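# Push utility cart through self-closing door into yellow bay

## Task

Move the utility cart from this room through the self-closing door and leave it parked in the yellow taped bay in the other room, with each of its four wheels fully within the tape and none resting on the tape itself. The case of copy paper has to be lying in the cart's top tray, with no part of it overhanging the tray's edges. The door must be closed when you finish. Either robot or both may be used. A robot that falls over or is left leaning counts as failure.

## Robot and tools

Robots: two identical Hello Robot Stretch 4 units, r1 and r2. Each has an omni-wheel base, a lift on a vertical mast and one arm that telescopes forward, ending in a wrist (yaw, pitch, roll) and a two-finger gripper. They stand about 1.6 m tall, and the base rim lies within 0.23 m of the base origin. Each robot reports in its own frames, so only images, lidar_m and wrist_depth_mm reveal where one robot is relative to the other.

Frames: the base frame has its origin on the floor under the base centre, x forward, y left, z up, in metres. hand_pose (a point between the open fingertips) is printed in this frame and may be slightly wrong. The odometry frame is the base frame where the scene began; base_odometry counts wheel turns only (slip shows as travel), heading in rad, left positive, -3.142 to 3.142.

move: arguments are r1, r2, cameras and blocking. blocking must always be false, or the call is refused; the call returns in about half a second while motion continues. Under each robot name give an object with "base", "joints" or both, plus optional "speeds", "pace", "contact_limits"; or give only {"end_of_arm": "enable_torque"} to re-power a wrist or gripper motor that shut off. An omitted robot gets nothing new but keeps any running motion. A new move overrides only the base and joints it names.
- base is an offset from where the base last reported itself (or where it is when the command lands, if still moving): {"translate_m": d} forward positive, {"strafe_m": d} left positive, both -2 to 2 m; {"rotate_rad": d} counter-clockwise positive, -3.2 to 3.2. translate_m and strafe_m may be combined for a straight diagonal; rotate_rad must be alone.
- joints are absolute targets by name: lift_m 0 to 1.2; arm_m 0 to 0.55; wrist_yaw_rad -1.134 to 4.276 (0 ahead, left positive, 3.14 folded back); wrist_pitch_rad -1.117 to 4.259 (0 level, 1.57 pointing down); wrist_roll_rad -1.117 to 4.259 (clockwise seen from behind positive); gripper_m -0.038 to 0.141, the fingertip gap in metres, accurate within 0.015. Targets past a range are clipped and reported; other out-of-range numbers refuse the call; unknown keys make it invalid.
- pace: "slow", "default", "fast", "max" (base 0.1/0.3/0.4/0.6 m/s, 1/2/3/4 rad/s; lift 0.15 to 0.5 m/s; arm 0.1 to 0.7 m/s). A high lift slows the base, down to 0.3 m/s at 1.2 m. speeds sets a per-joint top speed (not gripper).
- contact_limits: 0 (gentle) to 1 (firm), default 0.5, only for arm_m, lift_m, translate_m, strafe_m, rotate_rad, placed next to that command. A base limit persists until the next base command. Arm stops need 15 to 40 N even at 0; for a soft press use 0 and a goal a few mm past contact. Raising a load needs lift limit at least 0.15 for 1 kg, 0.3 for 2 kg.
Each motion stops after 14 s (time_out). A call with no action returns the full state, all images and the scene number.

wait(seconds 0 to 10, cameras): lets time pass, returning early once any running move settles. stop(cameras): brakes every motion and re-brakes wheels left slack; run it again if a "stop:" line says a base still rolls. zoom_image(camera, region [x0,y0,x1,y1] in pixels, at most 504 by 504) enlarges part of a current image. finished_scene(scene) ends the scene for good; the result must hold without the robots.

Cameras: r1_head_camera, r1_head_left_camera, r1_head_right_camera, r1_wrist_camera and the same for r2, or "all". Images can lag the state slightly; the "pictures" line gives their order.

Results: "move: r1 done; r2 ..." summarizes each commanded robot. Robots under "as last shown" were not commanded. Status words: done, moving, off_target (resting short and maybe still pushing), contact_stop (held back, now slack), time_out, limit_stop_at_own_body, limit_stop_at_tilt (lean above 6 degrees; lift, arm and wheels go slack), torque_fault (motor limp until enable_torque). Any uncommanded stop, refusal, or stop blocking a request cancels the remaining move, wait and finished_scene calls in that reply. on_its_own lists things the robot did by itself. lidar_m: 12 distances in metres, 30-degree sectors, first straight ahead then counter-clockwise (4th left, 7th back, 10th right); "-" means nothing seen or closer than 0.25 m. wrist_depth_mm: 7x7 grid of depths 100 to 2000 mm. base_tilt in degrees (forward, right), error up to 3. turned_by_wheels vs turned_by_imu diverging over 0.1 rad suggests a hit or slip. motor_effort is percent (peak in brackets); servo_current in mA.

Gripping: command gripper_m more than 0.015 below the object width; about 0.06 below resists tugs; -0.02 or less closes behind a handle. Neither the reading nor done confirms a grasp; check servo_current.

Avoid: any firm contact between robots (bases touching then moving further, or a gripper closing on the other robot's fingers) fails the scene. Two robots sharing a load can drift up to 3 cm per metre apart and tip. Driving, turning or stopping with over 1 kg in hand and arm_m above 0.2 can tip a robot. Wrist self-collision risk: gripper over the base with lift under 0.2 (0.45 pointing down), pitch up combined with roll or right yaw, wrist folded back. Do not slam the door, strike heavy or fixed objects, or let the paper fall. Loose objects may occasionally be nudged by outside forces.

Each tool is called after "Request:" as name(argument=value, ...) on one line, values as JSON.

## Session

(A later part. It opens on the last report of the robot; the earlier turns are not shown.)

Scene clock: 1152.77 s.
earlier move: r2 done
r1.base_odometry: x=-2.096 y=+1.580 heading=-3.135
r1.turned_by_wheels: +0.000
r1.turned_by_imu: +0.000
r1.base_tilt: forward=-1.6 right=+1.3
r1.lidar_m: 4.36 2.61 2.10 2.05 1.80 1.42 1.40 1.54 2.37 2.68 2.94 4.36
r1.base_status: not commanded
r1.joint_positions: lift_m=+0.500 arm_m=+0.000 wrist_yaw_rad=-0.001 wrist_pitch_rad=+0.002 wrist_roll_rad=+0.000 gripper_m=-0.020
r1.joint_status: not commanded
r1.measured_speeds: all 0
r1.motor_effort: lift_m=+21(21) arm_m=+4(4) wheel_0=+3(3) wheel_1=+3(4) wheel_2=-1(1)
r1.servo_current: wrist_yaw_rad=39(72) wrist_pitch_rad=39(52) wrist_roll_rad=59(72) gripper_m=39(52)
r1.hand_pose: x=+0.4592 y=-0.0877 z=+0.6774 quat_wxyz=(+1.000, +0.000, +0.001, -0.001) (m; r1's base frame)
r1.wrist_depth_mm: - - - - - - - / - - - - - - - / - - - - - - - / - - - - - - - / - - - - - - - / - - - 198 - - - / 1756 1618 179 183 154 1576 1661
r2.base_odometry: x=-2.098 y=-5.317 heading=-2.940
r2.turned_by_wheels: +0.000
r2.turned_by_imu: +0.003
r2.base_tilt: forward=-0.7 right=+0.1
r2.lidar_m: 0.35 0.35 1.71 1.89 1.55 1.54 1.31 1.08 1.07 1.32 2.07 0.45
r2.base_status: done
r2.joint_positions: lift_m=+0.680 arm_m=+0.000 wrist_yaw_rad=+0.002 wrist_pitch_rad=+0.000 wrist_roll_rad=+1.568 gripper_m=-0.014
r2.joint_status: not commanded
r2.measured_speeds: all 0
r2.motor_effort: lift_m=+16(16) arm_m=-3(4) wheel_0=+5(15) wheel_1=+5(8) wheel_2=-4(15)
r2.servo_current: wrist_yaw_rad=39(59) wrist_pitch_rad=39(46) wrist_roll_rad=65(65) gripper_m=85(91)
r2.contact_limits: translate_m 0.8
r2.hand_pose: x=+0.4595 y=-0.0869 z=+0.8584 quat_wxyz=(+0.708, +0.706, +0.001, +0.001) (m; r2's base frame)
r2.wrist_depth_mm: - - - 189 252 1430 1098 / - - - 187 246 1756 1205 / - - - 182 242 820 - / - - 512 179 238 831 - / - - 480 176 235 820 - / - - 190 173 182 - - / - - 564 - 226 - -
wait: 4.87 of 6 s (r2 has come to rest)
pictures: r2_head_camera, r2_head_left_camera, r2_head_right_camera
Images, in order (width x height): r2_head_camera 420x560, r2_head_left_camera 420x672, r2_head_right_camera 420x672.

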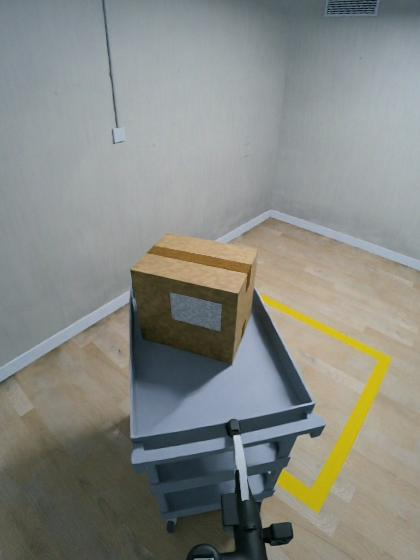

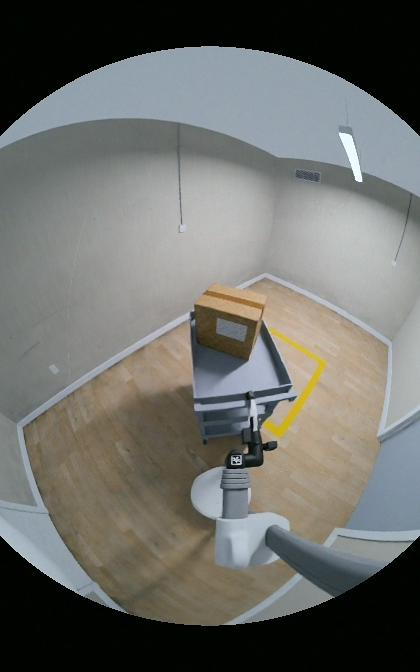

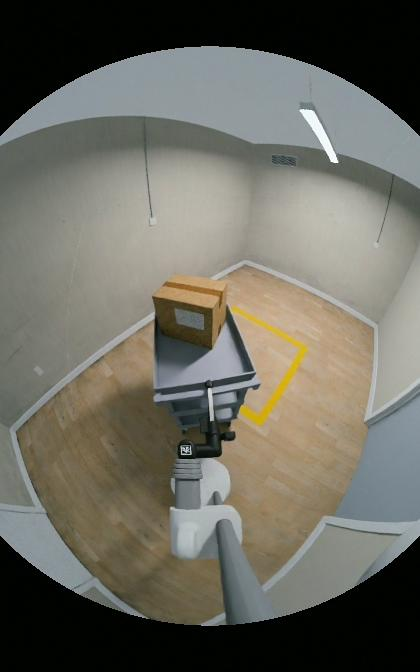

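Request:
move(blocking=false, r2={"base":{"translate_m":0.006,"strafe_m":0.201},"contact_limits":{"translate_m":0.8}}, cameras=[])

Request:
wait(seconds=2.5, cameras=[])

Request:
move(blocking=false, r2={"base":{"rotate_rad":-0.162},"pace":"slow","contact_limits":{"rotate_rad":0.8}}, cameras=[])

Request:
wait(seconds=2, cameras=[])

Request:
move(blocking=false, r2={"base":{"translate_m":0.011,"strafe_m":0.2},"contact_limits":{"translate_m":0.8}}, cameras=[])

Request:
wait(seconds=2.5, cameras=[])

Request:
move(blocking=false, r2={"base":{"rotate_rad":-0.162},"pace":"slow","contact_limits":{"rotate_rad":0.8}}, cameras=[])

Request:
wait(seconds=2, cameras=[])

Request:
move(blocking=false, r2={"base":{"translate_m":0.015,"strafe_m":0.2},"contact_limits":{"translate_m":0.8}}, cameras=[])

Request:
wait(seconds=2.5, cameras=[])

Request:
move(blocking=false, r2={"base":{"rotate_rad":-0.162},"pace":"slow","contact_limits":{"rotate_rad":0.8}}, cameras=[])

Request:
wait(seconds=2, cameras=["r2_head_camera","r2_head_right_camera"])

Request:
move(blocking=false, r2={"base":{"translate_m":0.019,"strafe_m":0.201},"contact_limits":{"translate_m":0.8}}, cameras=[])

Request:
wait(seconds=2.5, cameras=[])

Request:
move(blocking=false, r2={"base":{"rotate_rad":-0.162},"pace":"slow","contact_limits":{"rotate_rad":0.8}}, cameras=[])

Request:
wait(seconds=2, cameras=[])

Request:
move(blocking=false, r2={"base":{"translate_m":0.024,"strafe_m":0.2},"contact_limits":{"translate_m":0.8}}, cameras=[])

Request:
wait(seconds=2.5, cameras=[])

Request:
move(blocking=false, r2={"base":{"rotate_rad":-0.162},"pace":"slow","contact_limits":{"rotate_rad":0.8}}, cameras=[])

Request:
wait(seconds=2, cameras=["r2_head_camera","r2_head_left_camera","r2_head_right_camera"])

Scene clock: 1196.07 s.
move: r2 moving
r1: as last shown
r1.lidar_m: 4.36 2.62 2.08 2.06 1.81 1.41 1.41 1.54 2.38 2.67 2.88 4.39
r1.motor_effort: lift_m=+21(21) arm_m=+4(4) wheel_0=+2(3) wheel_1=+3(4) wheel_2=-1(1)
r1.servo_current: wrist_yaw_rad=72(72) wrist_pitch_rad=52(52) wrist_roll_rad=46(59) gripper_m=39(52)
r1.wrist_depth_mm: - - - - - - - / - - - - - - - / - - - - - - - / - - - - - - - / - - - - - - - / - - - 198 - - - / 1661 1618 179 183 154 1576 1661
r2.base_odometry: x=-2.092 y=-5.352 heading=-2.942
r2.turned_by_wheels: -0.001
r2.turned_by_imu: -0.001
r2.base_tilt: forward=-0.7 right=+0.1
r2.lidar_m: 0.37 0.37 1.71 1.86 1.56 1.53 1.32 1.09 1.10 1.34 2.13 0.46
r2.base_status: translate_m moving; strafe_m moving
r2.joint_positions: lift_m=+0.680 arm_m=+0.000 wrist_yaw_rad=-0.006 wrist_pitch_rad=+0.000 wrist_roll_rad=+1.568 gripper_m=-0.014
r2.joint_status: not commanded
r2.measured_speeds: translate_m=+0.005 strafe_m=+0.139 rotate_rad=+0.001 lift_m=+0.000 arm_m=+0.000 wrist_yaw_rad=-0.022 wrist_pitch_rad=+0.000 wrist_roll_rad=+0.000
r2.motor_effort: lift_m=+16(16) arm_m=-4(4) wheel_0=-9(14) wheel_1=+9(12) wheel_2=-8(8)
r2.servo_current: wrist_yaw_rad=52(59) wrist_pitch_rad=33(46) wrist_roll_rad=39(59) gripper_m=85(85)
r2.contact_limits: translate_m 0.8
r2.hand_pose: x=+0.4587 y=-0.0892 z=+0.8584 quat_wxyz=(+0.708, +0.706, -0.002, -0.002) (m; r2's base frame)
r2.wrist_depth_mm: - - - 193 255 1430 1078 / - - - 189 248 1756 1205 / - - - 184 243 1708 - / - - 512 179 239 831 - / - - 477 176 234 809 - / - 496 189 172 180 - - / - - 564 - 224 - -
pictures: none
No camera images: "cameras" was empty.

Scene clock: 1197.53 s.
earlier move: r2 done
r1.base_odometry: x=-2.096 y=+1.580 heading=-3.135
r1.turned_by_wheels: +0.000
r1.turned_by_imu: +0.000
r1.base_tilt: forward=-1.6 right=+1.3
r1.lidar_m: 4.36 2.62 2.08 2.06 1.80 1.42 1.40 1.54 2.37 2.67 2.92 4.40
r1.base_status: not commanded
r1.joint_positions: lift_m=+0.500 arm_m=+0.000 wrist_yaw_rad=-0.001 wrist_pitch_rad=+0.002 wrist_roll_rad=+0.000 gripper_m=-0.020
r1.joint_status: not commanded
r1.measured_speeds: all 0
r1.motor_effort: lift_m=+21(21) arm_m=+4(4) wheel_0=+3(3) wheel_1=+3(4) wheel_2=-1(1)
r1.servo_current: wrist_yaw_rad=52(72) wrist_pitch_rad=39(52) wrist_roll_rad=59(65) gripper_m=39(52)
r1.hand_pose: x=+0.4592 y=-0.0877 z=+0.6774 quat_wxyz=(+1.000, +0.000, +0.001, -0.001) (m; r1's base frame)
r1.wrist_depth_mm: - - - - - - - / - - - - - - - / - - - - - - - / - - - - - - - / - - - - - - - / - - - 198 - - - / 1756 1576 178 183 154 1499 1618
r2.base_odometry: x=-2.064 y=-5.515 heading=-2.941
r2.turned_by_wheels: +0.001
r2.turned_by_imu: +0.000
r2.base_tilt: forward=-0.7 right=+0.0
r2.lidar_m: 0.41 0.44 1.58 1.73 1.42 1.43 1.46 1.22 1.23 1.52 2.36 0.40
r2.base_status: done
r2.joint_positions: lift_m=+0.680 arm_m=+0.000 wrist_yaw_rad=-0.002 wrist_pitch_rad=+0.000 wrist_roll_rad=+1.568 gripper_m=-0.014
r2.joint_status: not commanded
r2.measured_speeds: all 0
r2.motor_effort: lift_m=+16(16) arm_m=-3(4) wheel_0=-4(16) wheel_1=+1(12) wheel_2=-5(10)
r2.servo_current: wrist_yaw_rad=52(59) wrist_pitch_rad=46(46) wrist_roll_rad=46(59) gripper_m=85(85)
r2.contact_limits: translate_m 0.8
r2.hand_pose: x=+0.4591 y=-0.0880 z=+0.8584 quat_wxyz=(+0.708, +0.706, -0.001, -0.001) (m; r2's base frame)
r2.wrist_depth_mm: - - - 156 211 1618 1205 / - - - 159 216 741 - / - - 480 162 220 798 - / - - 477 165 224 820 - / - - 544 169 229 - - / - - 189 173 181 - - / - - - - 238 - 500
wait: 1.47 of 2.5 s (r2 has come to rest)
pictures: none
No camera images: "cameras" was empty.

Scene clock: 1198.03 s.
move: r2 moving
r1: as last shown
r1.lidar_m: 4.37 2.62 2.09 2.05 1.79 1.41 1.40 1.54 2.37 2.67 2.90 4.41
r1.motor_effort: lift_m=+21(21) arm_m=+4(4) wheel_0=+2(3) wheel_1=+3(4) wheel_2=-1(1)
r1.servo_current: wrist_yaw_rad=46(59) wrist_pitch_rad=46(59) wrist_roll_rad=52(72) gripper_m=33(46)
r1.wrist_depth_mm: - - - - - - - / - - - - - - - / - - - - - - - / - - - - - - - / - - - - - - - / - - - 198 - - - / 1661 1618 178 184 154 1576 1661
r2.base_odometry: x=-2.064 y=-5.515 heading=-3.055
r2.turned_by_wheels: -0.114
r2.turned_by_imu: -0.111
r2.base_tilt: forward=-0.7 right=+0.0
r2.lidar_m: 0.40 0.40 1.56 1.71 1.46 1.42 1.58 1.24 1.22 1.42 2.00 0.44
r2.base_status: rotate_rad moving
r2.joint_positions: lift_m=+0.680 arm_m=+0.000 wrist_yaw_rad=+0.007 wrist_pitch_rad=+0.000 wrist_roll_rad=+1.568 gripper_m=-0.014
r2.joint_status: not commanded
r2.measured_speeds: translate_m=+0.000 strafe_m=+0.001 rotate_rad=-0.321 lift_m=+0.000 arm_m=+0.000 wrist_yaw_rad=+0.000 wrist_pitch_rad=+0.000 wrist_roll_rad=+0.000
r2.motor_effort: lift_m=+16(16) arm_m=-4(4) wheel_0=+8(10) wheel_1=+5(9) wheel_2=+10(14)
r2.servo_current: wrist_yaw_rad=59(65) wrist_pitch_rad=46(46) wrist_roll_rad=52(59) gripper_m=85(91)
r2.contact_limits: rotate_rad 0.8
r2.hand_pose: x=+0.4599 y=-0.0855 z=+0.8584 quat_wxyz=(+0.708, +0.706, +0.002, +0.002) (m; r2's base frame)
r2.wrist_depth_mm: - - - 171 229 1756 1205 / - - - 172 230 1661 - / - - 574 173 230 820 - / - - 469 173 231 831 - / - - 508 174 233 831 - / - - 189 174 181 - - / - - - - 234 - -
pictures: none
No camera images: "cameras" was empty.

Scene clock: 1198.63 s.
earlier move: r2 done
r1.base_odometry: x=-2.096 y=+1.580 heading=-3.135
r1.turned_by_wheels: +0.000
r1.turned_by_imu: +0.000
r1.base_tilt: forward=-1.6 right=+1.3
r1.lidar_m: 4.36 2.63 2.08 2.05 1.78 1.39 1.37 1.56 2.38 2.66 2.89 4.40
r1.base_status: not commanded
r1.joint_positions: lift_m=+0.500 arm_m=+0.000 wrist_yaw_rad=-0.001 wrist_pitch_rad=+0.002 wrist_roll_rad=+0.000 gripper_m=-0.020
r1.joint_status: not commanded
r1.measured_speeds: all 0
r1.motor_effort: lift_m=+21(21) arm_m=+4(4) wheel_0=+3(3) wheel_1=+4(4) wheel_2=-1(1)
r1.servo_current: wrist_yaw_rad=26(59) wrist_pitch_rad=39(59) wrist_roll_rad=65(72) gripper_m=46(52)
r1.hand_pose: x=+0.4592 y=-0.0877 z=+0.6774 quat_wxyz=(+1.000, +0.000, +0.001, -0.001) (m; r1's base frame)
r1.wrist_depth_mm: - - - - - - - / - - - - - - - / - - - - - - - / - - - - - - - / - - - - - - - / - - - 198 - - - / 1661 1576 178 183 154 1576 1618
r2.base_odometry: x=-2.064 y=-5.515 heading=-3.102
r2.turned_by_wheels: -0.046
r2.turned_by_imu: -0.045
r2.base_tilt: forward=-0.7 right=+0.1
r2.lidar_m: 0.39 0.40 1.57 1.68 1.45 1.41 1.56 1.27 1.22 1.40 1.91 0.43
r2.base_status: done
r2.joint_positions: lift_m=+0.680 arm_m=+0.000 wrist_yaw_rad=+0.003 wrist_pitch_rad=+0.000 wrist_roll_rad=+1.568 gripper_m=-0.014
r2.joint_status: not commanded
r2.measured_speeds: all 0
r2.motor_effort: lift_m=+16(16) arm_m=-4(4) wheel_0=+3(10) wheel_1=+4(9) wheel_2=+8(14)
r2.servo_current: wrist_yaw_rad=46(65) wrist_pitch_rad=39(46) wrist_roll_rad=52(59) gripper_m=78(91)
r2.contact_limits: rotate_rad 0.8
r2.hand_pose: x=+0.4596 y=-0.0865 z=+0.8584 quat_wxyz=(+0.708, +0.706, +0.001, +0.001) (m; r2's base frame)
r2.wrist_depth_mm: - - - 185 245 1618 1160 / - - - 183 241 1808 1160 / - - - 181 238 809 - / - - 480 178 236 842 - / - - 492 176 234 820 - / - - 189 174 180 - - / - - 574 - 230 - -
wait: 0.60 of 2 s (r2 has come to rest)
pictures: none
No camera images: "cameras" was empty.

Scene clock: 1199.13 s.
move: r2 moving
r1: as last shown
r1.lidar_m: 4.38 2.60 2.09 2.05 1.79 1.41 1.40 1.54 2.38 2.67 2.91 4.40
r1.servo_current: wrist_yaw_rad=46(65) wrist_pitch_rad=46(46) wrist_roll_rad=46(65) gripper_m=39(52)
r1.wrist_depth_mm: - - - - - - - / - - - - - - - / - - - - - - - / - - - - - - - / - - - - - - - / - - - 199 - - - / 1661 1576 179 183 154 1499 1576
r2.base_odometry: x=-2.065 y=-5.550 heading=-3.103
r2.turned_by_wheels: -0.001
r2.turned_by_imu: -0.002
r2.base_tilt: forward=-0.7 right=+0.1
r2.lidar_m: 0.38 0.39 1.55 1.66 1.40 1.42 1.52 1.29 1.25 1.37 1.92 0.44
r2.base_status: translate_m moving; strafe_m moving
r2.joint_positions: lift_m=+0.680 arm_m=+0.000 wrist_yaw_rad=-0.007 wrist_pitch_rad=+0.000 wrist_roll_rad=+1.568 gripper_m=-0.014
r2.joint_status: not commanded
r2.measured_speeds: translate_m=+0.009 strafe_m=+0.137 rotate_rad=-0.009 lift_m=+0.000 arm_m=+0.000 wrist_yaw_rad=-0.028 wrist_pitch_rad=+0.000 wrist_roll_rad=+0.000
r2.motor_effort: lift_m=+16(16) arm_m=-4(4) wheel_0=-10(14) wheel_1=+11(11) wheel_2=-11(11)
r2.servo_current: wrist_yaw_rad=59(59) wrist_pitch_rad=39(46) wrist_roll_rad=59(59) gripper_m=78(91)
r2.contact_limits: translate_m 0.8
r2.hand_pose: x=+0.4587 y=-0.0894 z=+0.8584 quat_wxyz=(+0.708, +0.706, -0.003, -0.002) (m; r2's base frame)
r2.wrist_depth_mm: - - - 187 249 1537 1182 / - - - 185 244 1808 1138 / - - - 182 241 831 - / - - 484 178 236 831 - / - - 488 176 235 820 - / - - 189 173 180 - - / - - 569 - 228 - -
pictures: none
No camera images: "cameras" was empty.

Scene clock: 1200.63 s.
earlier move: r2 done
r1.base_odometry: x=-2.096 y=+1.580 heading=-3.135
r1.turned_by_wheels: +0.000
r1.turned_by_imu: +0.000
r1.base_tilt: forward=-1.6 right=+1.3
r1.lidar_m: 4.37 2.60 2.06 2.03 1.79 1.41 1.40 1.52 2.34 2.65 2.93 4.39
r1.base_status: not commanded
r1.joint_positions: lift_m=+0.500 arm_m=+0.000 wrist_yaw_rad=-0.001 wrist_pitch_rad=+0.002 wrist_roll_rad=+0.000 gripper_m=-0.020
r1.joint_status: not commanded
r1.measured_speeds: all 0
r1.motor_effort: lift_m=+21(21) arm_m=+4(4) wheel_0=+3(3) wheel_1=+3(4) wheel_2=-1(1)
r1.servo_current: wrist_yaw_rad=39(65) wrist_pitch_rad=46(46) wrist_roll_rad=33(65) gripper_m=46(52)
r1.hand_pose: x=+0.4592 y=-0.0877 z=+0.6774 quat_wxyz=(+1.000, +0.000, +0.001, -0.001) (m; r1's base frame)
r1.wrist_depth_mm: - - - - - - - / - - - - - - - / - - - - - - - / - - - - - - - / - - - - - - - / - - - 198 - - - / 1708 1661 179 184 154 1537 1661
r2.base_odometry: x=-2.067 y=-5.715 heading=-3.102
r2.turned_by_wheels: +0.001
r2.turned_by_imu: +0.001
r2.base_tilt: forward=-0.7 right=+0.1
r2.lidar_m: 0.39 0.44 1.39 1.49 1.37 1.30 1.42 1.44 1.39 1.46 2.14 0.43
r2.base_status: done
r2.joint_positions: lift_m=+0.680 arm_m=+0.000 wrist_yaw_rad=-0.005 wrist_pitch_rad=+0.000 wrist_roll_rad=+1.568 gripper_m=-0.014
r2.joint_status: not commanded
r2.measured_speeds: all 0
r2.motor_effort: lift_m=+16(16) arm_m=-4(4) wheel_0=-3(18) wheel_1=+2(11) wheel_2=-6(12)
r2.servo_current: wrist_yaw_rad=59(65) wrist_pitch_rad=39(46) wrist_roll_rad=52(59) gripper_m=85(91)
r2.contact_limits: translate_m 0.8
r2.hand_pose: x=+0.4588 y=-0.0889 z=+0.8584 quat_wxyz=(+0.708, +0.706, -0.002, -0.002) (m; r2's base frame)
r2.wrist_depth_mm: - - - 154 208 1618 1138 / - - 603 156 213 - - / - - 469 160 218 - - / - - 477 164 224 809 - / - - 544 168 229 - - / - - 188 172 181 - - / - - - - 238 - 496
wait: 1.50 of 2.5 s (r2 has come to rest)
pictures: none
No camera images: "cameras" was empty.

Scene clock: 1201.13 s.
move: r2 moving
r1: as last shown
r1.base_tilt: forward=-1.6 right=+1.2
r1.lidar_m: 4.35 2.60 2.07 2.05 1.83 1.41 1.40 1.55 2.38 2.67 2.91 4.41
r1.servo_current: wrist_yaw_rad=52(65) wrist_pitch_rad=46(46) wrist_roll_rad=52(52) gripper_m=46(52)
r1.wrist_depth_mm: - - - - - - - / - - - - - - - / - - - - - - - / - - - - - - - / - - - - - - - / - - - 198 - - - / 1708 1576 179 183 154 1618 1661
r2.base_odometry: x=-2.068 y=-5.715 heading=+3.066
r2.turned_by_wheels: -0.115
r2.turned_by_imu: -0.111
r2.base_tilt: forward=-0.7 right=+0.1
r2.lidar_m: 0.37 0.41 1.39 1.45 1.43 1.32 1.36 1.44 1.37 1.43 2.04 0.42
r2.base_status: rotate_rad moving
r2.joint_positions: lift_m=+0.680 arm_m=+0.000 wrist_yaw_rad=+0.006 wrist_pitch_rad=+0.000 wrist_roll_rad=+1.568 gripper_m=-0.014
r2.joint_status: not commanded
r2.measured_speeds: translate_m=+0.000 strafe_m=+0.001 rotate_rad=-0.330 lift_m=+0.000 arm_m=+0.000 wrist_yaw_rad=+0.000 wrist_pitch_rad=+0.000 wrist_roll_rad=+0.000
r2.motor_effort: lift_m=+16(16) arm_m=-4(4) wheel_0=+9(10) wheel_1=+4(8) wheel_2=+12(12)
r2.servo_current: wrist_yaw_rad=59(59) wrist_pitch_rad=46(46) wrist_roll_rad=46(52) gripper_m=85(85)
r2.contact_limits: rotate_rad 0.8
r2.hand_pose: x=+0.4598 y=-0.0857 z=+0.8584 quat_wxyz=(+0.708, +0.706, +0.002, +0.002) (m; r2's base frame)
r2.wrist_depth_mm: - - - 168 227 1618 1182 / - - - 170 229 1661 - / - - 549 171 229 820 - / - - 469 172 231 820 - / - - 508 173 232 831 - / - - 189 174 181 - - / - - - - 235 - -
pictures: none
No camera images: "cameras" was empty.

Scene clock: 1201.73 s.
earlier move: r2 done
r1.base_odometry: x=-2.096 y=+1.580 heading=-3.135
r1.turned_by_wheels: +0.000
r1.turned_by_imu: +0.000
r1.base_tilt: forward=-1.6 right=+1.3
r1.lidar_m: 4.35 2.63 2.08 2.05 1.81 1.43 1.40 1.53 2.37 2.67 2.94 4.42
r1.base_status: not commanded
r1.joint_positions: lift_m=+0.500 arm_m=+0.000 wrist_yaw_rad=-0.001 wrist_pitch_rad=+0.002 wrist_roll_rad=+0.000 gripper_m=-0.020
r1.joint_status: not commanded
r1.measured_speeds: all 0
r1.motor_effort: lift_m=+21(21) arm_m=+4(4) wheel_0=+3(3) wheel_1=+3(4) wheel_2=-1(1)
r1.servo_current: wrist_yaw_rad=65(65) wrist_pitch_rad=39(46) wrist_roll_rad=52(59) gripper_m=46(52)
r1.hand_pose: x=+0.4592 y=-0.0877 z=+0.6774 quat_wxyz=(+1.000, +0.000, +0.001, -0.001) (m; r1's base frame)
r1.wrist_depth_mm: - - - - - - - / - - - - - - - / - - - - - - - / - - - - - - - / - - - - - - - / - - - 198 - - - / 1708 1537 179 184 154 1576 1618
r2.base_odometry: x=-2.067 y=-5.715 heading=+3.020
r2.turned_by_wheels: -0.046
r2.turned_by_imu: -0.044
r2.base_tilt: forward=-0.7 right=+0.0
r2.lidar_m: 0.40 0.38 1.39 1.42 1.39 1.31 1.36 1.48 1.40 1.42 1.96 0.41
r2.base_status: done
r2.joint_positions: lift_m=+0.680 arm_m=+0.000 wrist_yaw_rad=+0.004 wrist_pitch_rad=+0.000 wrist_roll_rad=+1.568 gripper_m=-0.014
r2.joint_status: not commanded
r2.measured_speeds: all 0
r2.motor_effort: lift_m=+16(16) arm_m=-4(4) wheel_0=+6(10) wheel_1=+6(8) wheel_2=+7(12)
r2.servo_current: wrist_yaw_rad=39(65) wrist_pitch_rad=39(46) wrist_roll_rad=52(52) gripper_m=78(85)
r2.contact_limits: rotate_rad 0.8
r2.hand_pose: x=+0.4597 y=-0.0862 z=+0.8584 quat_wxyz=(+0.708, +0.706, +0.001, +0.002) (m; r2's base frame)
r2.wrist_depth_mm: - - - 181 241 1537 1182 / - - - 179 239 1756 580 / - - 654 178 237 809 - / - - 469 177 235 820 - / - - 492 176 234 820 - / - - 189 174 180 - - / - - - - 229 - -
wait: 0.60 of 2 s (r2 has come to rest)
pictures: none
No camera images: "cameras" was empty.

Scene clock: 1202.23 s.
move: r2 moving
r1: as last shown
r1.lidar_m: 4.36 2.62 2.07 2.04 1.80 1.39 1.40 1.54 2.36 2.69 2.91 4.39
r1.motor_effort: lift_m=+21(21) arm_m=+4(4) wheel_0=+2(3) wheel_1=+3(4) wheel_2=-1(1)
r1.servo_current: wrist_yaw_rad=52(59) wrist_pitch_rad=46(46) wrist_roll_rad=39(52) gripper_m=46(46)
r1.wrist_depth_mm: - - - - - - - / - - - - - - - / - - - - - - - / - - - - - - - / - - - - - - - / - - - 198 - - - / 1661 1618 179 183 154 1537 1661
r2.base_odometry: x=-2.074 y=-5.749 heading=+3.019
r2.turned_by_wheels: -0.001
r2.turned_by_imu: -0.001
r2.base_tilt: forward=-0.7 right=+0.1
r2.lidar_m: 0.37 0.40 1.36 1.39 1.42 1.30 1.34 1.56 1.42 1.48 1.98 0.44
r2.base_status: translate_m moving; strafe_m moving
r2.joint_positions: lift_m=+0.680 arm_m=+0.000 wrist_yaw_rad=-0.006 wrist_pitch_rad=+0.000 wrist_roll_rad=+1.568 gripper_m=-0.014
r2.joint_status: not commanded
r2.measured_speeds: translate_m=+0.008 strafe_m=+0.134 rotate_rad=-0.004 lift_m=+0.000 arm_m=+0.000 wrist_yaw_rad=-0.032 wrist_pitch_rad=+0.000 wrist_roll_rad=+0.000
r2.motor_effort: lift_m=+16(16) arm_m=-4(4) wheel_0=-12(15) wheel_1=+12(12) wheel_2=-10(10)
r2.servo_current: wrist_yaw_rad=52(65) wrist_pitch_rad=39(46) wrist_roll_rad=52(59) gripper_m=85(85)
r2.contact_limits: translate_m 0.8
r2.hand_pose: x=+0.4588 y=-0.0891 z=+0.8584 quat_wxyz=(+0.708, +0.706, -0.002, -0.002) (m; r2's base frame)
r2.wrist_depth_mm: - - - 183 243 1661 1205 / - - - 181 241 1808 569 / - - - 179 238 820 - / - - 469 178 235 831 - / - - 492 176 234 820 - / - - 190 173 181 - - / - - 585 - 229 - -
pictures: none
No camera images: "cameras" was empty.

Scene clock: 1203.73 s.
earlier move: r2 done
r1.base_odometry: x=-2.096 y=+1.580 heading=-3.135
r1.turned_by_wheels: +0.000
r1.turned_by_imu: +0.000
r1.base_tilt: forward=-1.6 right=+1.3
r1.lidar_m: 4.33 2.61 2.05 2.05 1.78 1.40 1.40 1.54 2.41 2.68 2.92 4.42
r1.base_status: not commanded
r1.joint_positions: lift_m=+0.500 arm_m=+0.000 wrist_yaw_rad=-0.001 wrist_pitch_rad=+0.002 wrist_roll_rad=+0.000 gripper_m=-0.020
r1.joint_status: not commanded
r1.measured_speeds: all 0
r1.motor_effort: lift_m=+21(21) arm_m=+4(4) wheel_0=+3(3) wheel_1=+4(4) wheel_2=-1(1)
r1.servo_current: wrist_yaw_rad=52(72) wrist_pitch_rad=46(46) wrist_roll_rad=39(72) gripper_m=46(46)
r1.hand_pose: x=+0.4592 y=-0.0877 z=+0.6774 quat_wxyz=(+1.000, +0.000, +0.001, -0.001) (m; r1's base frame)
r1.wrist_depth_mm: - - - - - - - / - - - - - - - / - - - - - - - / - - - - - - - / - - - - - - - / - - - 198 - - - / 1661 1576 178 183 154 1576 1618
r2.base_odometry: x=-2.106 y=-5.911 heading=+3.020
r2.turned_by_wheels: +0.001
r2.turned_by_imu: +0.001
r2.base_tilt: forward=-0.7 right=+0.0
r2.lidar_m: 0.40 0.45 1.22 1.24 1.38 1.24 1.28 1.67 1.59 1.61 2.18 0.42
r2.base_status: done
r2.joint_positions: lift_m=+0.680 arm_m=+0.000 wrist_yaw_rad=-0.005 wrist_pitch_rad=+0.000 wrist_roll_rad=+1.568 gripper_m=-0.014
r2.joint_status: not commanded
r2.measured_speeds: all 0
r2.motor_effort: lift_m=+16(16) arm_m=-4(4) wheel_0=+0(18) wheel_1=+2(12) wheel_2=-6(12)
r2.servo_current: wrist_yaw_rad=52(65) wrist_pitch_rad=39(46) wrist_roll_rad=52(59) gripper_m=78(91)
r2.contact_limits: translate_m 0.8
r2.hand_pose: x=+0.4588 y=-0.0890 z=+0.8584 quat_wxyz=(+0.708, +0.706, -0.002, -0.002) (m; r2's base frame)
r2.wrist_depth_mm: - - - 149 205 1618 569 / - - 580 153 210 - - / - - 459 157 215 - - / - - 484 161 221 809 - / - - 549 166 227 - - / - - 189 170 181 - - / - - - - 239 - 508
wait: 1.50 of 2.5 s (r2 has come to rest)
pictures: none
No camera images: "cameras" was empty.

Scene clock: 1204.23 s.
move: r2 moving
r1: as last shown
r1.lidar_m: 4.36 2.59 2.09 2.05 1.80 1.42 1.40 1.54 2.37 2.66 2.91 4.41
r1.motor_effort: lift_m=+21(21) arm_m=+4(4) wheel_0=+3(3) wheel_1=+3(4) wheel_2=-1(1)
r1.servo_current: wrist_yaw_rad=33(59) wrist_pitch_rad=39(52) wrist_roll_rad=52(65) gripper_m=46(46)
r1.wrist_depth_mm: - - - - - - - / - - - - - - - / - - - - - - - / - - - - - - - / - - - - - - - / - - - 198 - - - / 1708 1576 179 183 154 1576 1661
r2.base_odometry: x=-2.107 y=-5.911 heading=+2.905
r2.turned_by_wheels: -0.115
r2.turned_by_imu: -0.112
r2.base_tilt: forward=-0.7 right=+0.1
r2.lidar_m: 0.40 0.42 1.20 1.22 1.45 1.22 1.27 1.54 1.58 1.57 2.03 0.42
r2.base_status: rotate_rad moving
r2.joint_positions: lift_m=+0.680 arm_m=+0.000 wrist_yaw_rad=+0.005 wrist_pitch_rad=+0.000 wrist_roll_rad=+1.568 gripper_m=-0.014
r2.joint_status: not commanded
r2.measured_speeds: translate_m=+0.002 strafe_m=+0.001 rotate_rad=-0.328 lift_m=+0.000 arm_m=+0.000 wrist_yaw_rad=+0.000 wrist_pitch_rad=+0.000 wrist_roll_rad=+0.000
r2.motor_effort: lift_m=+16(16) arm_m=-4(4) wheel_0=+9(13) wheel_1=+4(9) wheel_2=+10(12)
r2.servo_current: wrist_yaw_rad=59(59) wrist_pitch_rad=39(46) wrist_roll_rad=46(59) gripper_m=78(85)
r2.contact_limits: rotate_rad 0.8
r2.hand_pose: x=+0.4597 y=-0.0860 z=+0.8584 quat_wxyz=(+0.708, +0.706, +0.002, +0.002) (m; r2's base frame)
r2.wrist_depth_mm: - - - 167 224 1661 1205 / - - - 169 225 1537 - / - - 539 169 229 809 - / - - 466 171 229 820 - / - - 512 172 231 831 - / - - 189 173 182 - - / - - - - 235 - -
pictures: none
No camera images: "cameras" was empty.

Scene clock: 1204.83 s.
earlier move: r2 done
r1.base_odometry: x=-2.096 y=+1.580 heading=-3.135
r1.turned_by_wheels: +0.000
r1.turned_by_imu: +0.000
r1.base_tilt: forward=-1.6 right=+1.3
r1.lidar_m: 4.36 2.62 2.09 2.05 1.79 1.42 1.41 1.57 2.38 2.67 2.88 4.40
r1.base_status: not commanded
r1.joint_positions: lift_m=+0.500 arm_m=+0.000 wrist_yaw_rad=-0.001 wrist_pitch_rad=+0.002 wrist_roll_rad=+0.000 gripper_m=-0.020
r1.joint_status: not commanded
r1.measured_speeds: all 0
r1.motor_effort: lift_m=+21(21) arm_m=+4(4) wheel_0=+3(3) wheel_1=+3(4) wheel_2=-1(1)
r1.servo_current: wrist_yaw_rad=59(65) wrist_pitch_rad=46(52) wrist_roll_rad=39(65) gripper_m=46(46)
r1.hand_pose: x=+0.4592 y=-0.0877 z=+0.6774 quat_wxyz=(+1.000, +0.000, +0.001, -0.001) (m; r1's base frame)
r1.wrist_depth_mm: - - - - - - - / - - - - - - - / - - - - - - - / - - - - - - - / - - - - - - - / - - - 198 - - - / 1708 1661 179 183 154 1576 1661
r2.base_odometry: x=-2.106 y=-5.911 heading=+2.860
r2.turned_by_wheels: -0.046
r2.turned_by_imu: -0.044
r2.base_tilt: forward=-0.7 right=+0.1
r2.lidar_m: 0.38 0.41 1.21 1.22 1.44 1.22 1.23 1.50 1.57 1.56 1.96 0.43
r2.base_status: done
r2.joint_positions: lift_m=+0.680 arm_m=+0.000 wrist_yaw_rad=+0.004 wrist_pitch_rad=+0.000 wrist_roll_rad=+1.568 gripper_m=-0.014
r2.joint_status: not commanded
r2.measured_speeds: all 0
r2.motor_effort: lift_m=+16(16) arm_m=-4(4) wheel_0=+5(13) wheel_1=+6(9) wheel_2=+8(12)
r2.servo_current: wrist_yaw_rad=52(59) wrist_pitch_rad=39(52) wrist_roll_rad=26(59) gripper_m=78(85)
r2.contact_limits: rotate_rad 0.8
r2.hand_pose: x=+0.4596 y=-0.0863 z=+0.8584 quat_wxyz=(+0.708, +0.706, +0.001, +0.001) (m; r2's base frame)
r2.wrist_depth_mm: - - - 177 236 1708 1229 / - - - 177 236 1756 554 / - - 621 176 236 809 - / - - 473 176 234 820 - / - - 500 175 233 820 - / - - 189 174 181 - - / - - - - 231 - -
wait: 0.60 of 2 s (r2 has come to rest)
pictures: r2_head_camera, r2_head_right_camera
Images, in order (width x height): r2_head_camera 420x560, r2_head_right_camera 420x672.

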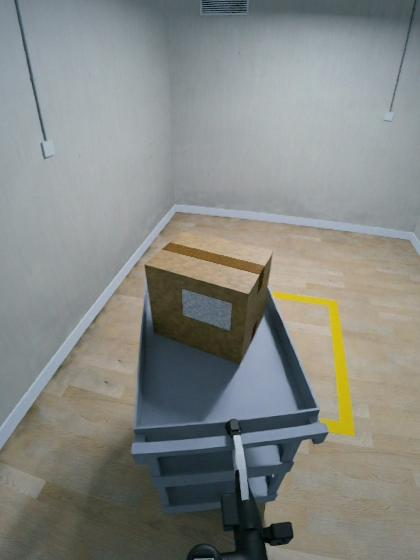

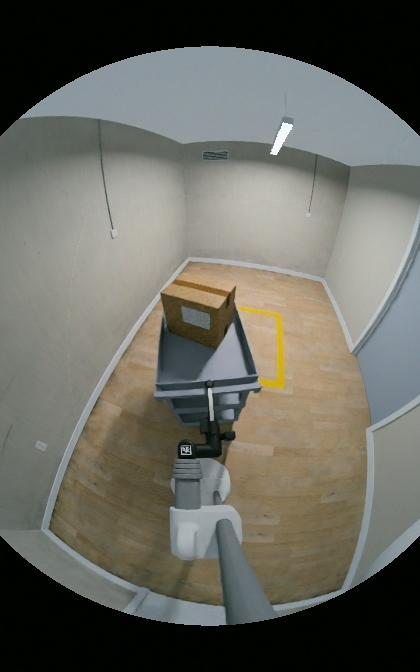

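Scene clock: 1205.33 s.
move: r2 moving
r1: as last shown
r1.lidar_m: 4.35 2.62 2.10 2.05 1.81 1.39 1.40 1.55 2.38 2.66 2.89 4.41
r1.motor_effort: lift_m=+21(21) arm_m=+4(4) wheel_0=+2(3) wheel_1=+3(4) wheel_2=-1(1)
r1.servo_current: wrist_yaw_rad=52(59) wrist_pitch_rad=39(46) wrist_roll_rad=59(65) gripper_m=39(46)
r1.wrist_depth_mm: - - - - - - - / - - - - - - - / - - - - - - - / - - - - - - - / - - - - - - - / - - - 198 - - - / 1661 1576 179 183 154 1537 1661
r2.base_odometry: x=-2.119 y=-5.943 heading=+2.858
r2.turned_by_wheels: -0.001
r2.turned_by_imu: -0.001
r2.base_tilt: forward=-0.7 right=+0.1
r2.lidar_m: 0.40 0.42 1.17 1.17 1.38 1.22 1.23 1.47 1.62 1.61 2.00 0.42
r2.base_status: translate_m moving; strafe_m moving
r2.joint_positions: lift_m=+0.680 arm_m=+0.000 wrist_yaw_rad=-0.005 wrist_pitch_rad=+0.000 wrist_roll_rad=+1.568 gripper_m=-0.014
r2.joint_status: not commanded
r2.measured_speeds: translate_m=+0.013 strafe_m=+0.132 rotate_rad=-0.005 lift_m=+0.000 arm_m=+0.000 wrist_yaw_rad=-0.030 wrist_pitch_rad=+0.000 wrist_roll_rad=+0.000
r2.motor_effort: lift_m=+16(16) arm_m=-4(4) wheel_0=-12(14) wheel_1=+9(12) wheel_2=-9(9)
r2.servo_current: wrist_yaw_rad=59(65) wrist_pitch_rad=39(46) wrist_roll_rad=52(59) gripper_m=78(91)
r2.contact_limits: translate_m 0.8
r2.hand_pose: x=+0.4588 y=-0.0890 z=+0.8584 quat_wxyz=(+0.708, +0.706, -0.002, -0.002) (m; r2's base frame)
r2.wrist_depth_mm: - - - 179 240 1808 1182 / - - - 178 237 1863 544 / - - 634 177 235 798 - / - - 473 176 235 831 - / - - 496 174 232 831 - / - - 189 173 181 - - / - - - - 230 - -
pictures: none
No camera images: "cameras" was empty.

Scene clock: 1206.83 s.
earlier move: r2 done
r1.base_odometry: x=-2.096 y=+1.580 heading=-3.135
r1.turned_by_wheels: +0.000
r1.turned_by_imu: +0.000
r1.base_tilt: forward=-1.5 right=+1.3
r1.lidar_m: 4.35 2.60 2.09 2.04 1.79 1.41 1.41 1.54 2.35 2.67 2.91 4.39
r1.base_status: not commanded
r1.joint_positions: lift_m=+0.500 arm_m=+0.000 wrist_yaw_rad=-0.001 wrist_pitch_rad=+0.002 wrist_roll_rad=+0.000 gripper_m=-0.020
r1.joint_status: not commanded
r1.measured_speeds: all 0
r1.motor_effort: lift_m=+21(21) arm_m=+4(4) wheel_0=+2(3) wheel_1=+4(4) wheel_2=-1(1)
r1.servo_current: wrist_yaw_rad=39(65) wrist_pitch_rad=33(52) wrist_roll_rad=52(65) gripper_m=46(52)
r1.hand_pose: x=+0.4592 y=-0.0877 z=+0.6774 quat_wxyz=(+1.000, +0.000, +0.001, -0.001) (m; r1's base frame)
r1.wrist_depth_mm: - - - - - - - / - - - - - - - / - - - - - - - / - - - - - - - / - - - - - - - / - - - 198 - - - / 1708 1576 179 183 154 1576 1618
r2.base_odometry: x=-2.181 y=-6.099 heading=+2.859
r2.turned_by_wheels: +0.001
r2.turned_by_imu: +0.001
r2.base_tilt: forward=-0.7 right=+0.1
r2.lidar_m: 0.41 0.44 1.02 1.02 1.22 1.24 1.19 1.45 1.78 1.74 2.21 0.43
r2.base_status: done
r2.joint_positions: lift_m=+0.680 arm_m=+0.000 wrist_yaw_rad=-0.005 wrist_pitch_rad=+0.000 wrist_roll_rad=+1.568 gripper_m=-0.014
r2.joint_status: not commanded
r2.measured_speeds: all 0
r2.motor_effort: lift_m=+16(16) arm_m=-4(4) wheel_0=-2(14) wheel_1=+4(12) wheel_2=-8(11)
r2.servo_current: wrist_yaw_rad=52(72) wrist_pitch_rad=39(46) wrist_roll_rad=46(59) gripper_m=78(91)
r2.contact_limits: translate_m 0.8
r2.hand_pose: x=+0.4588 y=-0.0889 z=+0.8584 quat_wxyz=(+0.708, +0.706, -0.002, -0.002) (m; r2's base frame)
r2.wrist_depth_mm: - - - 145 200 1537 - / - - 544 149 205 741 - / - - 449 153 212 - - / - - 488 159 219 831 - / - - 569 164 227 - - / - - 189 169 181 - - / - - - - 240 - 492
wait: 1.50 of 2.5 s (r2 has come to rest)
pictures: none
No camera images: "cameras" was empty.

Scene clock: 1207.33 s.
move: r2 moving
r1: as last shown
r1.base_tilt: forward=-1.6 right=+1.3
r1.lidar_m: 4.37 2.61 2.09 2.06 1.77 1.42 1.41 1.54 2.39 2.69 2.90 4.39
r1.motor_effort: lift_m=+21(21) arm_m=+4(4) wheel_0=+3(3) wheel_1=+4(4) wheel_2=-1(1)
r1.servo_current: wrist_yaw_rad=52(65) wrist_pitch_rad=46(46) wrist_roll_rad=52(59) gripper_m=39(46)
r1.wrist_depth_mm: - - - - - - - / - - - - - - - / - - - - - - - / - - - - - - - / - - - - - - - / - - - 198 - - - / 1708 1618 179 183 154 1537 1661
r2.base_odometry: x=-2.181 y=-6.099 heading=+2.744
r2.turned_by_wheels: -0.115
r2.turned_by_imu: -0.111
r2.base_tilt: forward=-0.7 right=+0.1
r2.lidar_m: 0.40 0.42 1.03 1.00 1.14 1.27 1.20 1.35 1.80 1.77 2.06 0.42
r2.base_status: rotate_rad moving
r2.joint_positions: lift_m=+0.680 arm_m=+0.000 wrist_yaw_rad=+0.005 wrist_pitch_rad=+0.000 wrist_roll_rad=+1.568 gripper_m=-0.014
r2.joint_status: not commanded
r2.measured_speeds: translate_m=+0.002 strafe_m=+0.000 rotate_rad=-0.327 lift_m=+0.000 arm_m=+0.000 wrist_yaw_rad=+0.000 wrist_pitch_rad=+0.000 wrist_roll_rad=+0.000
r2.motor_effort: lift_m=+16(16) arm_m=-4(4) wheel_0=+8(10) wheel_1=+5(9) wheel_2=+11(11)
r2.servo_current: wrist_yaw_rad=46(59) wrist_pitch_rad=46(46) wrist_roll_rad=46(59) gripper_m=78(85)
r2.contact_limits: rotate_rad 0.8
r2.hand_pose: x=+0.4597 y=-0.0861 z=+0.8584 quat_wxyz=(+0.708, +0.706, +0.002, +0.002) (m; r2's base frame)
r2.wrist_depth_mm: - - - 163 220 1618 1229 / - - - 165 222 1537 - / - - 521 167 225 809 - / - - 466 168 229 820 - / - - 525 171 230 820 - / - - 189 173 182 - - / - - - - 236 - -
pictures: none
No camera images: "cameras" was empty.

Scene clock: 1207.93 s.
earlier move: r2 done
r1.base_odometry: x=-2.096 y=+1.580 heading=-3.135
r1.turned_by_wheels: +0.000
r1.turned_by_imu: +0.000
r1.base_tilt: forward=-1.6 right=+1.2
r1.lidar_m: 4.36 2.59 2.09 2.05 1.80 1.42 1.40 1.53 2.37 2.67 2.91 4.40
r1.base_status: not commanded
r1.joint_positions: lift_m=+0.500 arm_m=+0.000 wrist_yaw_rad=-0.001 wrist_pitch_rad=+0.002 wrist_roll_rad=+0.000 gripper_m=-0.020
r1.joint_status: not commanded
r1.measured_speeds: all 0
r1.motor_effort: lift_m=+21(21) arm_m=+4(4) wheel_0=+3(3) wheel_1=+4(4) wheel_2=-1(1)
r1.servo_current: wrist_yaw_rad=59(65) wrist_pitch_rad=39(52) wrist_roll_rad=52(59) gripper_m=46(46)
r1.hand_pose: x=+0.4592 y=-0.0877 z=+0.6774 quat_wxyz=(+1.000, +0.000, +0.001, -0.001) (m; r1's base frame)
r1.wrist_depth_mm: - - - - - - - / - - - - - - - / - - - - - - - / - - - - - - - / - - - - - - - / - - - 198 - - - / 1708 1576 179 183 154 1576 1661
r2.base_odometry: x=-2.181 y=-6.099 heading=+2.698
r2.turned_by_wheels: -0.046
r2.turned_by_imu: -0.045
r2.base_tilt: forward=-0.7 right=+0.1
r2.lidar_m: 0.41 0.42 1.05 0.99 1.12 1.26 1.21 1.31 1.82 1.77 2.02 0.43
r2.base_status: done
r2.joint_positions: lift_m=+0.680 arm_m=+0.000 wrist_yaw_rad=+0.004 wrist_pitch_rad=+0.000 wrist_roll_rad=+1.568 gripper_m=-0.014
r2.joint_status: not commanded
r2.measured_speeds: all 0
r2.motor_effort: lift_m=+16(16) arm_m=-4(4) wheel_0=+6(10) wheel_1=+5(9) wheel_2=+7(11)
r2.servo_current: wrist_yaw_rad=46(59) wrist_pitch_rad=39(46) wrist_roll_rad=52(59) gripper_m=78(91)
r2.contact_limits: rotate_rad 0.8
r2.hand_pose: x=+0.4596 y=-0.0863 z=+0.8584 quat_wxyz=(+0.708, +0.706, +0.001, +0.001) (m; r2's base frame)
r2.wrist_depth_mm: - - - 173 230 1756 1229 / - - - 173 231 1756 530 / - - 585 173 232 809 - / - - 466 173 231 820 - / - - 512 173 234 820 - / - - 189 174 182 - - / - - - - 233 - -
wait: 0.60 of 2 s (r2 has come to rest)
pictures: none
No camera images: "cameras" was empty.

Scene clock: 1208.43 s.
move: r2 moving
r1: as last shown
r1.base_tilt: forward=-1.6 right=+1.3
r1.lidar_m: 4.35 2.62 2.07 2.04 1.79 1.43 1.41 1.54 2.38 2.68 2.90 4.41
r1.motor_effort: lift_m=+21(21) arm_m=+4(4) wheel_0=+2(3) wheel_1=+3(4) wheel_2=-1(1)
r1.servo_current: wrist_yaw_rad=52(78) wrist_pitch_rad=39(46) wrist_roll_rad=33(59) gripper_m=46(46)
r1.wrist_depth_mm: - - - - - - - / - - - - - - - / - - - - - - - / - - - - - - - / - - - - - - - / - - - 198 - - - / 1661 1576 178 183 154 1576 1618
r2.base_odometry: x=-2.198 y=-6.128 heading=+2.697
r2.turned_by_wheels: -0.001
r2.turned_by_imu: -0.001
r2.base_tilt: forward=-0.8 right=+0.1
r2.lidar_m: 0.39 0.39 1.00 0.98 1.06 1.27 1.23 1.32 1.87 1.81 2.07 0.44
r2.base_status: translate_m moving; strafe_m moving
r2.joint_positions: lift_m=+0.680 arm_m=+0.000 wrist_yaw_rad=-0.005 wrist_pitch_rad=+0.000 wrist_roll_rad=+1.568 gripper_m=-0.014
r2.joint_status: not commanded
r2.measured_speeds: translate_m=+0.013 strafe_m=+0.131 rotate_rad=-0.001 lift_m=+0.000 arm_m=+0.000 wrist_yaw_rad=-0.028 wrist_pitch_rad=+0.000 wrist_roll_rad=+0.000
r2.motor_effort: lift_m=+16(16) arm_m=-4(4) wheel_0=-13(13) wheel_1=+11(12) wheel_2=-12(12)
r2.servo_current: wrist_yaw_rad=59(59) wrist_pitch_rad=46(46) wrist_roll_rad=46(65) gripper_m=72(85)
r2.contact_limits: translate_m 0.8
r2.hand_pose: x=+0.4589 y=-0.0887 z=+0.8584 quat_wxyz=(+0.708, +0.706, -0.002, -0.002) (m; r2's base frame)
r2.wrist_depth_mm: - - - 174 233 1756 1205 / - - - 174 233 1756 580 / - - 591 173 233 809 - / - - 469 174 232 831 - / - - 504 173 231 831 - / - - 189 173 182 - - / - - - - 231 - -
pictures: none
No camera images: "cameras" was empty.

Scene clock: 1209.93 s.
earlier move: r2 done
r1.base_odometry: x=-2.096 y=+1.580 heading=-3.135
r1.turned_by_wheels: +0.000
r1.turned_by_imu: +0.000
r1.base_tilt: forward=-1.6 right=+1.3
r1.lidar_m: 4.37 2.62 2.08 2.05 1.80 1.44 1.40 1.51 2.39 2.67 2.93 4.41
r1.base_status: not commanded
r1.joint_positions: lift_m=+0.500 arm_m=+0.000 wrist_yaw_rad=-0.001 wrist_pitch_rad=+0.002 wrist_roll_rad=+0.000 gripper_m=-0.020
r1.joint_status: not commanded
r1.measured_speeds: all 0
r1.motor_effort: lift_m=+21(21) arm_m=+4(4) wheel_0=+3(3) wheel_1=+3(4) wheel_2=-1(1)
r1.servo_current: wrist_yaw_rad=46(78) wrist_pitch_rad=33(46) wrist_roll_rad=52(78) gripper_m=46(52)
r1.hand_pose: x=+0.4592 y=-0.0877 z=+0.6774 quat_wxyz=(+1.000, +0.000, +0.001, -0.001) (m; r1's base frame)
r1.wrist_depth_mm: - - - - - - - / - - - - - - - / - - - - - - - / - - - - - - - / - - - - - - - / - - - 198 - - - / 1708 1618 179 183 154 1576 1661
r2.base_odometry: x=-2.288 y=-6.269 heading=+2.698
r2.turned_by_wheels: +0.000
r2.turned_by_imu: +0.000
r2.base_tilt: forward=-0.7 right=+0.1
r2.lidar_m: 0.42 0.47 0.80 0.81 0.90 1.26 1.22 1.28 2.01 1.96 2.20 0.38
r2.base_status: done
r2.joint_positions: lift_m=+0.680 arm_m=+0.000 wrist_yaw_rad=-0.005 wrist_pitch_rad=+0.000 wrist_roll_rad=+1.568 gripper_m=-0.014
r2.joint_status: not commanded
r2.measured_speeds: all 0
r2.motor_effort: lift_m=+16(16) arm_m=-4(4) wheel_0=-2(15) wheel_1=+1(13) wheel_2=-7(13)
r2.servo_current: wrist_yaw_rad=59(59) wrist_pitch_rad=39(46) wrist_roll_rad=52(72) gripper_m=85(91)
r2.contact_limits: translate_m 0.8
r2.hand_pose: x=+0.4589 y=-0.0888 z=+0.8584 quat_wxyz=(+0.708, +0.706, -0.002, -0.002) (m; r2's base frame)
r2.wrist_depth_mm: - - - 140 194 699 - / - - 517 145 202 750 - / - - 442 151 208 - - / - - 496 157 217 820 - / - - 580 163 226 - - / - - 189 170 181 1808 - / - - - - 243 - 500
wait: 1.50 of 2.5 s (r2 has come to rest)
pictures: none
No camera images: "cameras" was empty.

Scene clock: 1210.43 s.
move: r2 moving
r1: as last shown
r1.lidar_m: 4.36 2.59 2.07 2.05 1.79 1.42 1.41 1.53 2.35 2.66 2.89 4.40
r1.motor_effort: lift_m=+21(21) arm_m=+4(4) wheel_0=+3(3) wheel_1=+4(4) wheel_2=-1(1)
r1.servo_current: wrist_yaw_rad=59(65) wrist_pitch_rad=46(46) wrist_roll_rad=65(65) gripper_m=46(46)
r1.wrist_depth_mm: - - - - - - - / - - - - - - - / - - - - - - - / - - - - - - - / - - - - - - - / - - - 198 - - - / 1708 1618 178 184 154 1537 1576
r2.base_odometry: x=-2.288 y=-6.269 heading=+2.583
r2.turned_by_wheels: -0.115
r2.turned_by_imu: -0.111
r2.base_tilt: forward=-0.6 right=+0.0
r2.lidar_m: 0.41 0.44 0.86 0.80 0.85 1.17 1.20 1.24 1.76 1.98 2.05 0.41
r2.base_status: rotate_rad moving
r2.joint_positions: lift_m=+0.680 arm_m=+0.000 wrist_yaw_rad=+0.004 wrist_pitch_rad=+0.000 wrist_roll_rad=+1.568 gripper_m=-0.014
r2.joint_status: not commanded
r2.measured_speeds: translate_m=+0.000 strafe_m=+0.000 rotate_rad=-0.325 lift_m=+0.000 arm_m=+0.000 wrist_yaw_rad=+0.000 wrist_pitch_rad=+0.000 wrist_roll_rad=+0.000
r2.motor_effort: lift_m=+16(16) arm_m=-4(4) wheel_0=+6(12) wheel_1=+6(9) wheel_2=+10(10)
r2.servo_current: wrist_yaw_rad=52(59) wrist_pitch_rad=46(52) wrist_roll_rad=46(59) gripper_m=78(85)
r2.contact_limits: rotate_rad 0.8
r2.hand_pose: x=+0.4597 y=-0.0862 z=+0.8584 quat_wxyz=(+0.708, +0.706, +0.001, +0.002) (m; r2's base frame)
r2.wrist_depth_mm: - - - 156 211 1661 1229 / - - - 159 216 732 - / - - 484 162 221 798 - / - - 473 166 225 809 - / - - 535 169 229 854 - / - - 189 172 182 - - / - - - - 238 - 512
pictures: none
No camera images: "cameras" was empty.

Scene clock: 1211.03 s.
earlier move: r2 done
r1.base_odometry: x=-2.096 y=+1.580 heading=-3.135
r1.turned_by_wheels: +0.000
r1.turned_by_imu: +0.000
r1.base_tilt: forward=-1.6 right=+1.2
r1.lidar_m: 4.35 2.62 2.09 2.05 1.80 1.42 1.41 1.55 2.39 2.65 2.89 4.40
r1.base_status: not commanded
r1.joint_positions: lift_m=+0.500 arm_m=+0.000 wrist_yaw_rad=-0.001 wrist_pitch_rad=+0.002 wrist_roll_rad=+0.000 gripper_m=-0.020
r1.joint_status: not commanded
r1.measured_speeds: all 0
r1.motor_effort: lift_m=+21(21) arm_m=+3(4) wheel_0=+2(3) wheel_1=+3(4) wheel_2=-1(1)
r1.servo_current: wrist_yaw_rad=52(65) wrist_pitch_rad=39(52) wrist_roll_rad=46(65) gripper_m=46(52)
r1.hand_pose: x=+0.4592 y=-0.0877 z=+0.6774 quat_wxyz=(+1.000, +0.000, +0.001, -0.001) (m; r1's base frame)
r1.wrist_depth_mm: - - - - - - - / - - - - - - - / - - - - - - - / - - - - - - - / - - - - - - - / - - - 198 - - - / 1661 1618 179 183 154 1618 1576
r2.base_odometry: x=-2.288 y=-6.269 heading=+2.537
r2.turned_by_wheels: -0.046
r2.turned_by_imu: -0.045
r2.base_tilt: forward=-0.7 right=+0.1
r2.lidar_m: 0.37 0.44 0.84 0.81 0.85 1.11 1.20 1.26 1.70 1.99 2.01 0.44
r2.base_status: done
r2.joint_positions: lift_m=+0.680 arm_m=+0.000 wrist_yaw_rad=+0.003 wrist_pitch_rad=+0.000 wrist_roll_rad=+1.568 gripper_m=-0.014
r2.joint_status: not commanded
r2.measured_speeds: all 0
r2.motor_effort: lift_m=+16(16) arm_m=-4(4) wheel_0=+5(12) wheel_1=+3(9) wheel_2=+7(10)
r2.servo_current: wrist_yaw_rad=52(59) wrist_pitch_rad=39(52) wrist_roll_rad=46(59) gripper_m=85(85)
r2.contact_limits: rotate_rad 0.8
r2.hand_pose: x=+0.4596 y=-0.0866 z=+0.8584 quat_wxyz=(+0.708, +0.706, +0.001, +0.001) (m; r2's base frame)
r2.wrist_depth_mm: - - - 169 226 1576 1229 / - - - 170 229 1661 - / - - 559 171 229 820 - / - - 473 172 230 820 - / - - 512 172 231 842 - / - - 189 173 182 - - / - - - - 234 - -
wait: 0.60 of 2 s (r2 has come to rest)
pictures: r2_head_camera, r2_head_left_camera, r2_head_right_camera
Images, in order (width x height): r2_head_camera 420x560, r2_head_left_camera 420x672, r2_head_right_camera 420x672.

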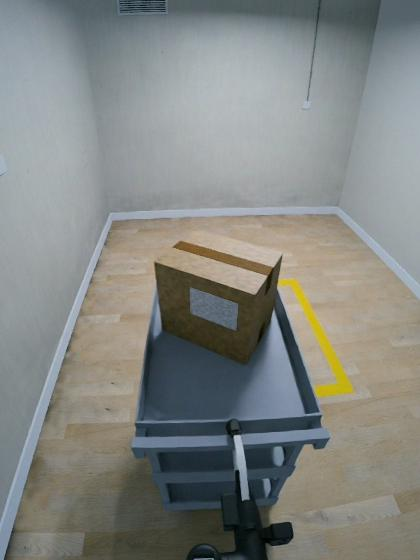

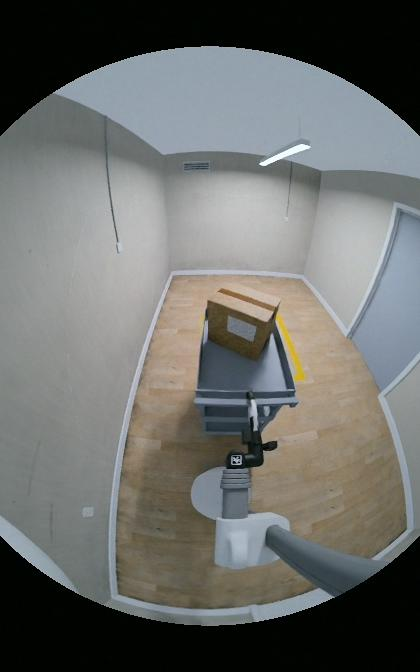

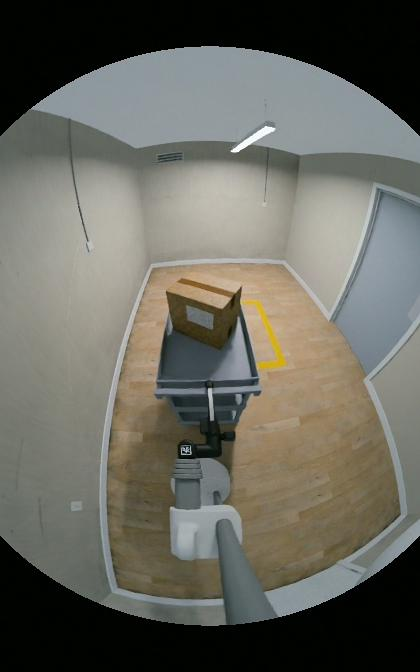

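Request:
move(blocking=false, r2={"base":{"translate_m":0.1,"strafe_m":0.12},"pace":"slow","contact_limits":{"translate_m":0.8}})

Request:
wait(seconds=4, cameras=["r2_head_camera"])

Scene clock: 1239.77 s.
move: r2 moving
r1: as last shown
r1.lidar_m: 4.36 2.62 2.05 2.06 1.77 1.42 1.39 1.53 2.38 2.67 2.90 4.40
r1.motor_effort: lift_m=+21(21) arm_m=+4(4) wheel_0=+3(3) wheel_1=+3(4) wheel_2=-1(1)
r1.servo_current: wrist_yaw_rad=59(59) wrist_pitch_rad=46(52) wrist_roll_rad=52(59) gripper_m=46(46)
r1.wrist_depth_mm: - - - - - - - / - - - - - - - / - - - - - - - / - - - - - - - / - - - - - - - / - - - 198 - - - / 1618 1576 178 183 154 1537 1661
r2.base_odometry: x=-2.300 y=-6.273 heading=+2.536
r2.turned_by_wheels: -0.001
r2.turned_by_imu: +0.000
r2.base_tilt: forward=-0.7 right=+0.1
r2.lidar_m: 0.38 0.39 0.87 0.81 0.83 1.10 1.23 1.24 1.70 1.98 2.06 0.39
r2.base_status: translate_m moving; strafe_m moving
r2.joint_positions: lift_m=+0.680 arm_m=+0.000 wrist_yaw_rad=-0.001 wrist_pitch_rad=+0.000 wrist_roll_rad=+1.568 gripper_m=-0.014
r2.joint_status: not commanded
r2.measured_speeds: translate_m=+0.032 strafe_m=+0.038 rotate_rad=-0.005 lift_m=+0.000 arm_m=+0.000 wrist_yaw_rad=-0.025 wrist_pitch_rad=+0.000 wrist_roll_rad=+0.000
r2.motor_effort: lift_m=+16(16) arm_m=-4(4) wheel_0=-5(5) wheel_1=+8(10) wheel_2=-11(11)
r2.servo_current: wrist_yaw_rad=52(59) wrist_pitch_rad=39(46) wrist_roll_rad=46(52) gripper_m=85(85)
r2.contact_limits: translate_m 0.8
r2.hand_pose: x=+0.4593 y=-0.0876 z=+0.8584 quat_wxyz=(+0.708, +0.706, +0.000, +0.000) (m; r2's base frame)
r2.wrist_depth_mm: - - - 170 229 1756 1205 / - - - 171 229 1708 - / - - 574 171 230 809 - / - - 469 171 230 820 - / - - 500 172 230 820 - / - - 188 172 181 - - / - - - - 231 - -
pictures: none

Scene clock: 1242.10 s.
earlier move: r2 done
r1.base_odometry: x=-2.096 y=+1.580 heading=-3.135
r1.turned_by_wheels: +0.000
r1.turned_by_imu: +0.000
r1.base_tilt: forward=-1.6 right=+1.3
r1.lidar_m: 4.36 2.62 2.08 2.05 1.80 1.41 1.39 1.54 2.38 2.67 2.91 4.40
r1.base_status: not commanded
r1.joint_positions: lift_m=+0.500 arm_m=+0.000 wrist_yaw_rad=-0.001 wrist_pitch_rad=+0.002 wrist_roll_rad=+0.000 gripper_m=-0.020
r1.joint_status: not commanded
r1.measured_speeds: all 0
r1.motor_effort: lift_m=+21(21) arm_m=+4(4) wheel_0=+2(3) wheel_1=+4(4) wheel_2=-1(1)
r1.servo_current: wrist_yaw_rad=46(72) wrist_pitch_rad=39(52) wrist_roll_rad=59(65) gripper_m=39(52)
r1.hand_pose: x=+0.4592 y=-0.0877 z=+0.6774 quat_wxyz=(+1.000, +0.000, +0.001, -0.001) (m; r1's base frame)
r1.wrist_depth_mm: - - - - - - - / - - - - - - - / - - - - - - - / - - - - - - - / - - - - - - - / - - - 198 - - - / 1708 1618 179 183 154 1576 1618
r2.base_odometry: x=-2.438 y=-6.311 heading=+2.537
r2.turned_by_wheels: +0.000
r2.turned_by_imu: +0.001
r2.base_tilt: forward=-0.7 right=+0.1
r2.lidar_m: 0.40 0.44 0.73 0.70 0.73 0.93 1.35 1.38 1.79 2.10 2.16 0.42
r2.base_status: done
r2.joint_positions: lift_m=+0.680 arm_m=+0.000 wrist_yaw_rad=-0.003 wrist_pitch_rad=+0.000 wrist_roll_rad=+1.568 gripper_m=-0.014
r2.joint_status: not commanded
r2.measured_speeds: all 0
r2.motor_effort: lift_m=+16(16) arm_m=-4(4) wheel_0=-2(10) wheel_1=+5(10) wheel_2=-9(14)
r2.servo_current: wrist_yaw_rad=52(59) wrist_pitch_rad=39(46) wrist_roll_rad=39(59) gripper_m=85(85)
r2.contact_limits: translate_m 0.8
r2.hand_pose: x=+0.4590 y=-0.0883 z=+0.8584 quat_wxyz=(+0.708, +0.706, -0.001, -0.001) (m; r2's base frame)
r2.wrist_depth_mm: - - - 153 209 1661 1205 / - - - 156 215 741 - / - - 477 160 218 - - / - - 477 163 222 820 - / - - 544 167 227 831 - / - - 188 171 181 - - / - - - - 236 - 504
wait: 2.33 of 4 s (r2 has come to rest)
pictures: r2_head_camera
Images, in order (width x height): r2_head_camera 420x560.

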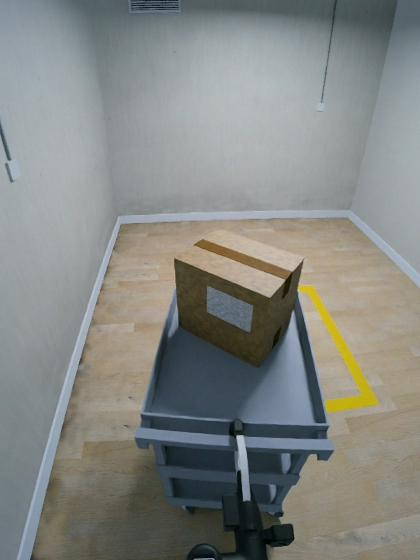

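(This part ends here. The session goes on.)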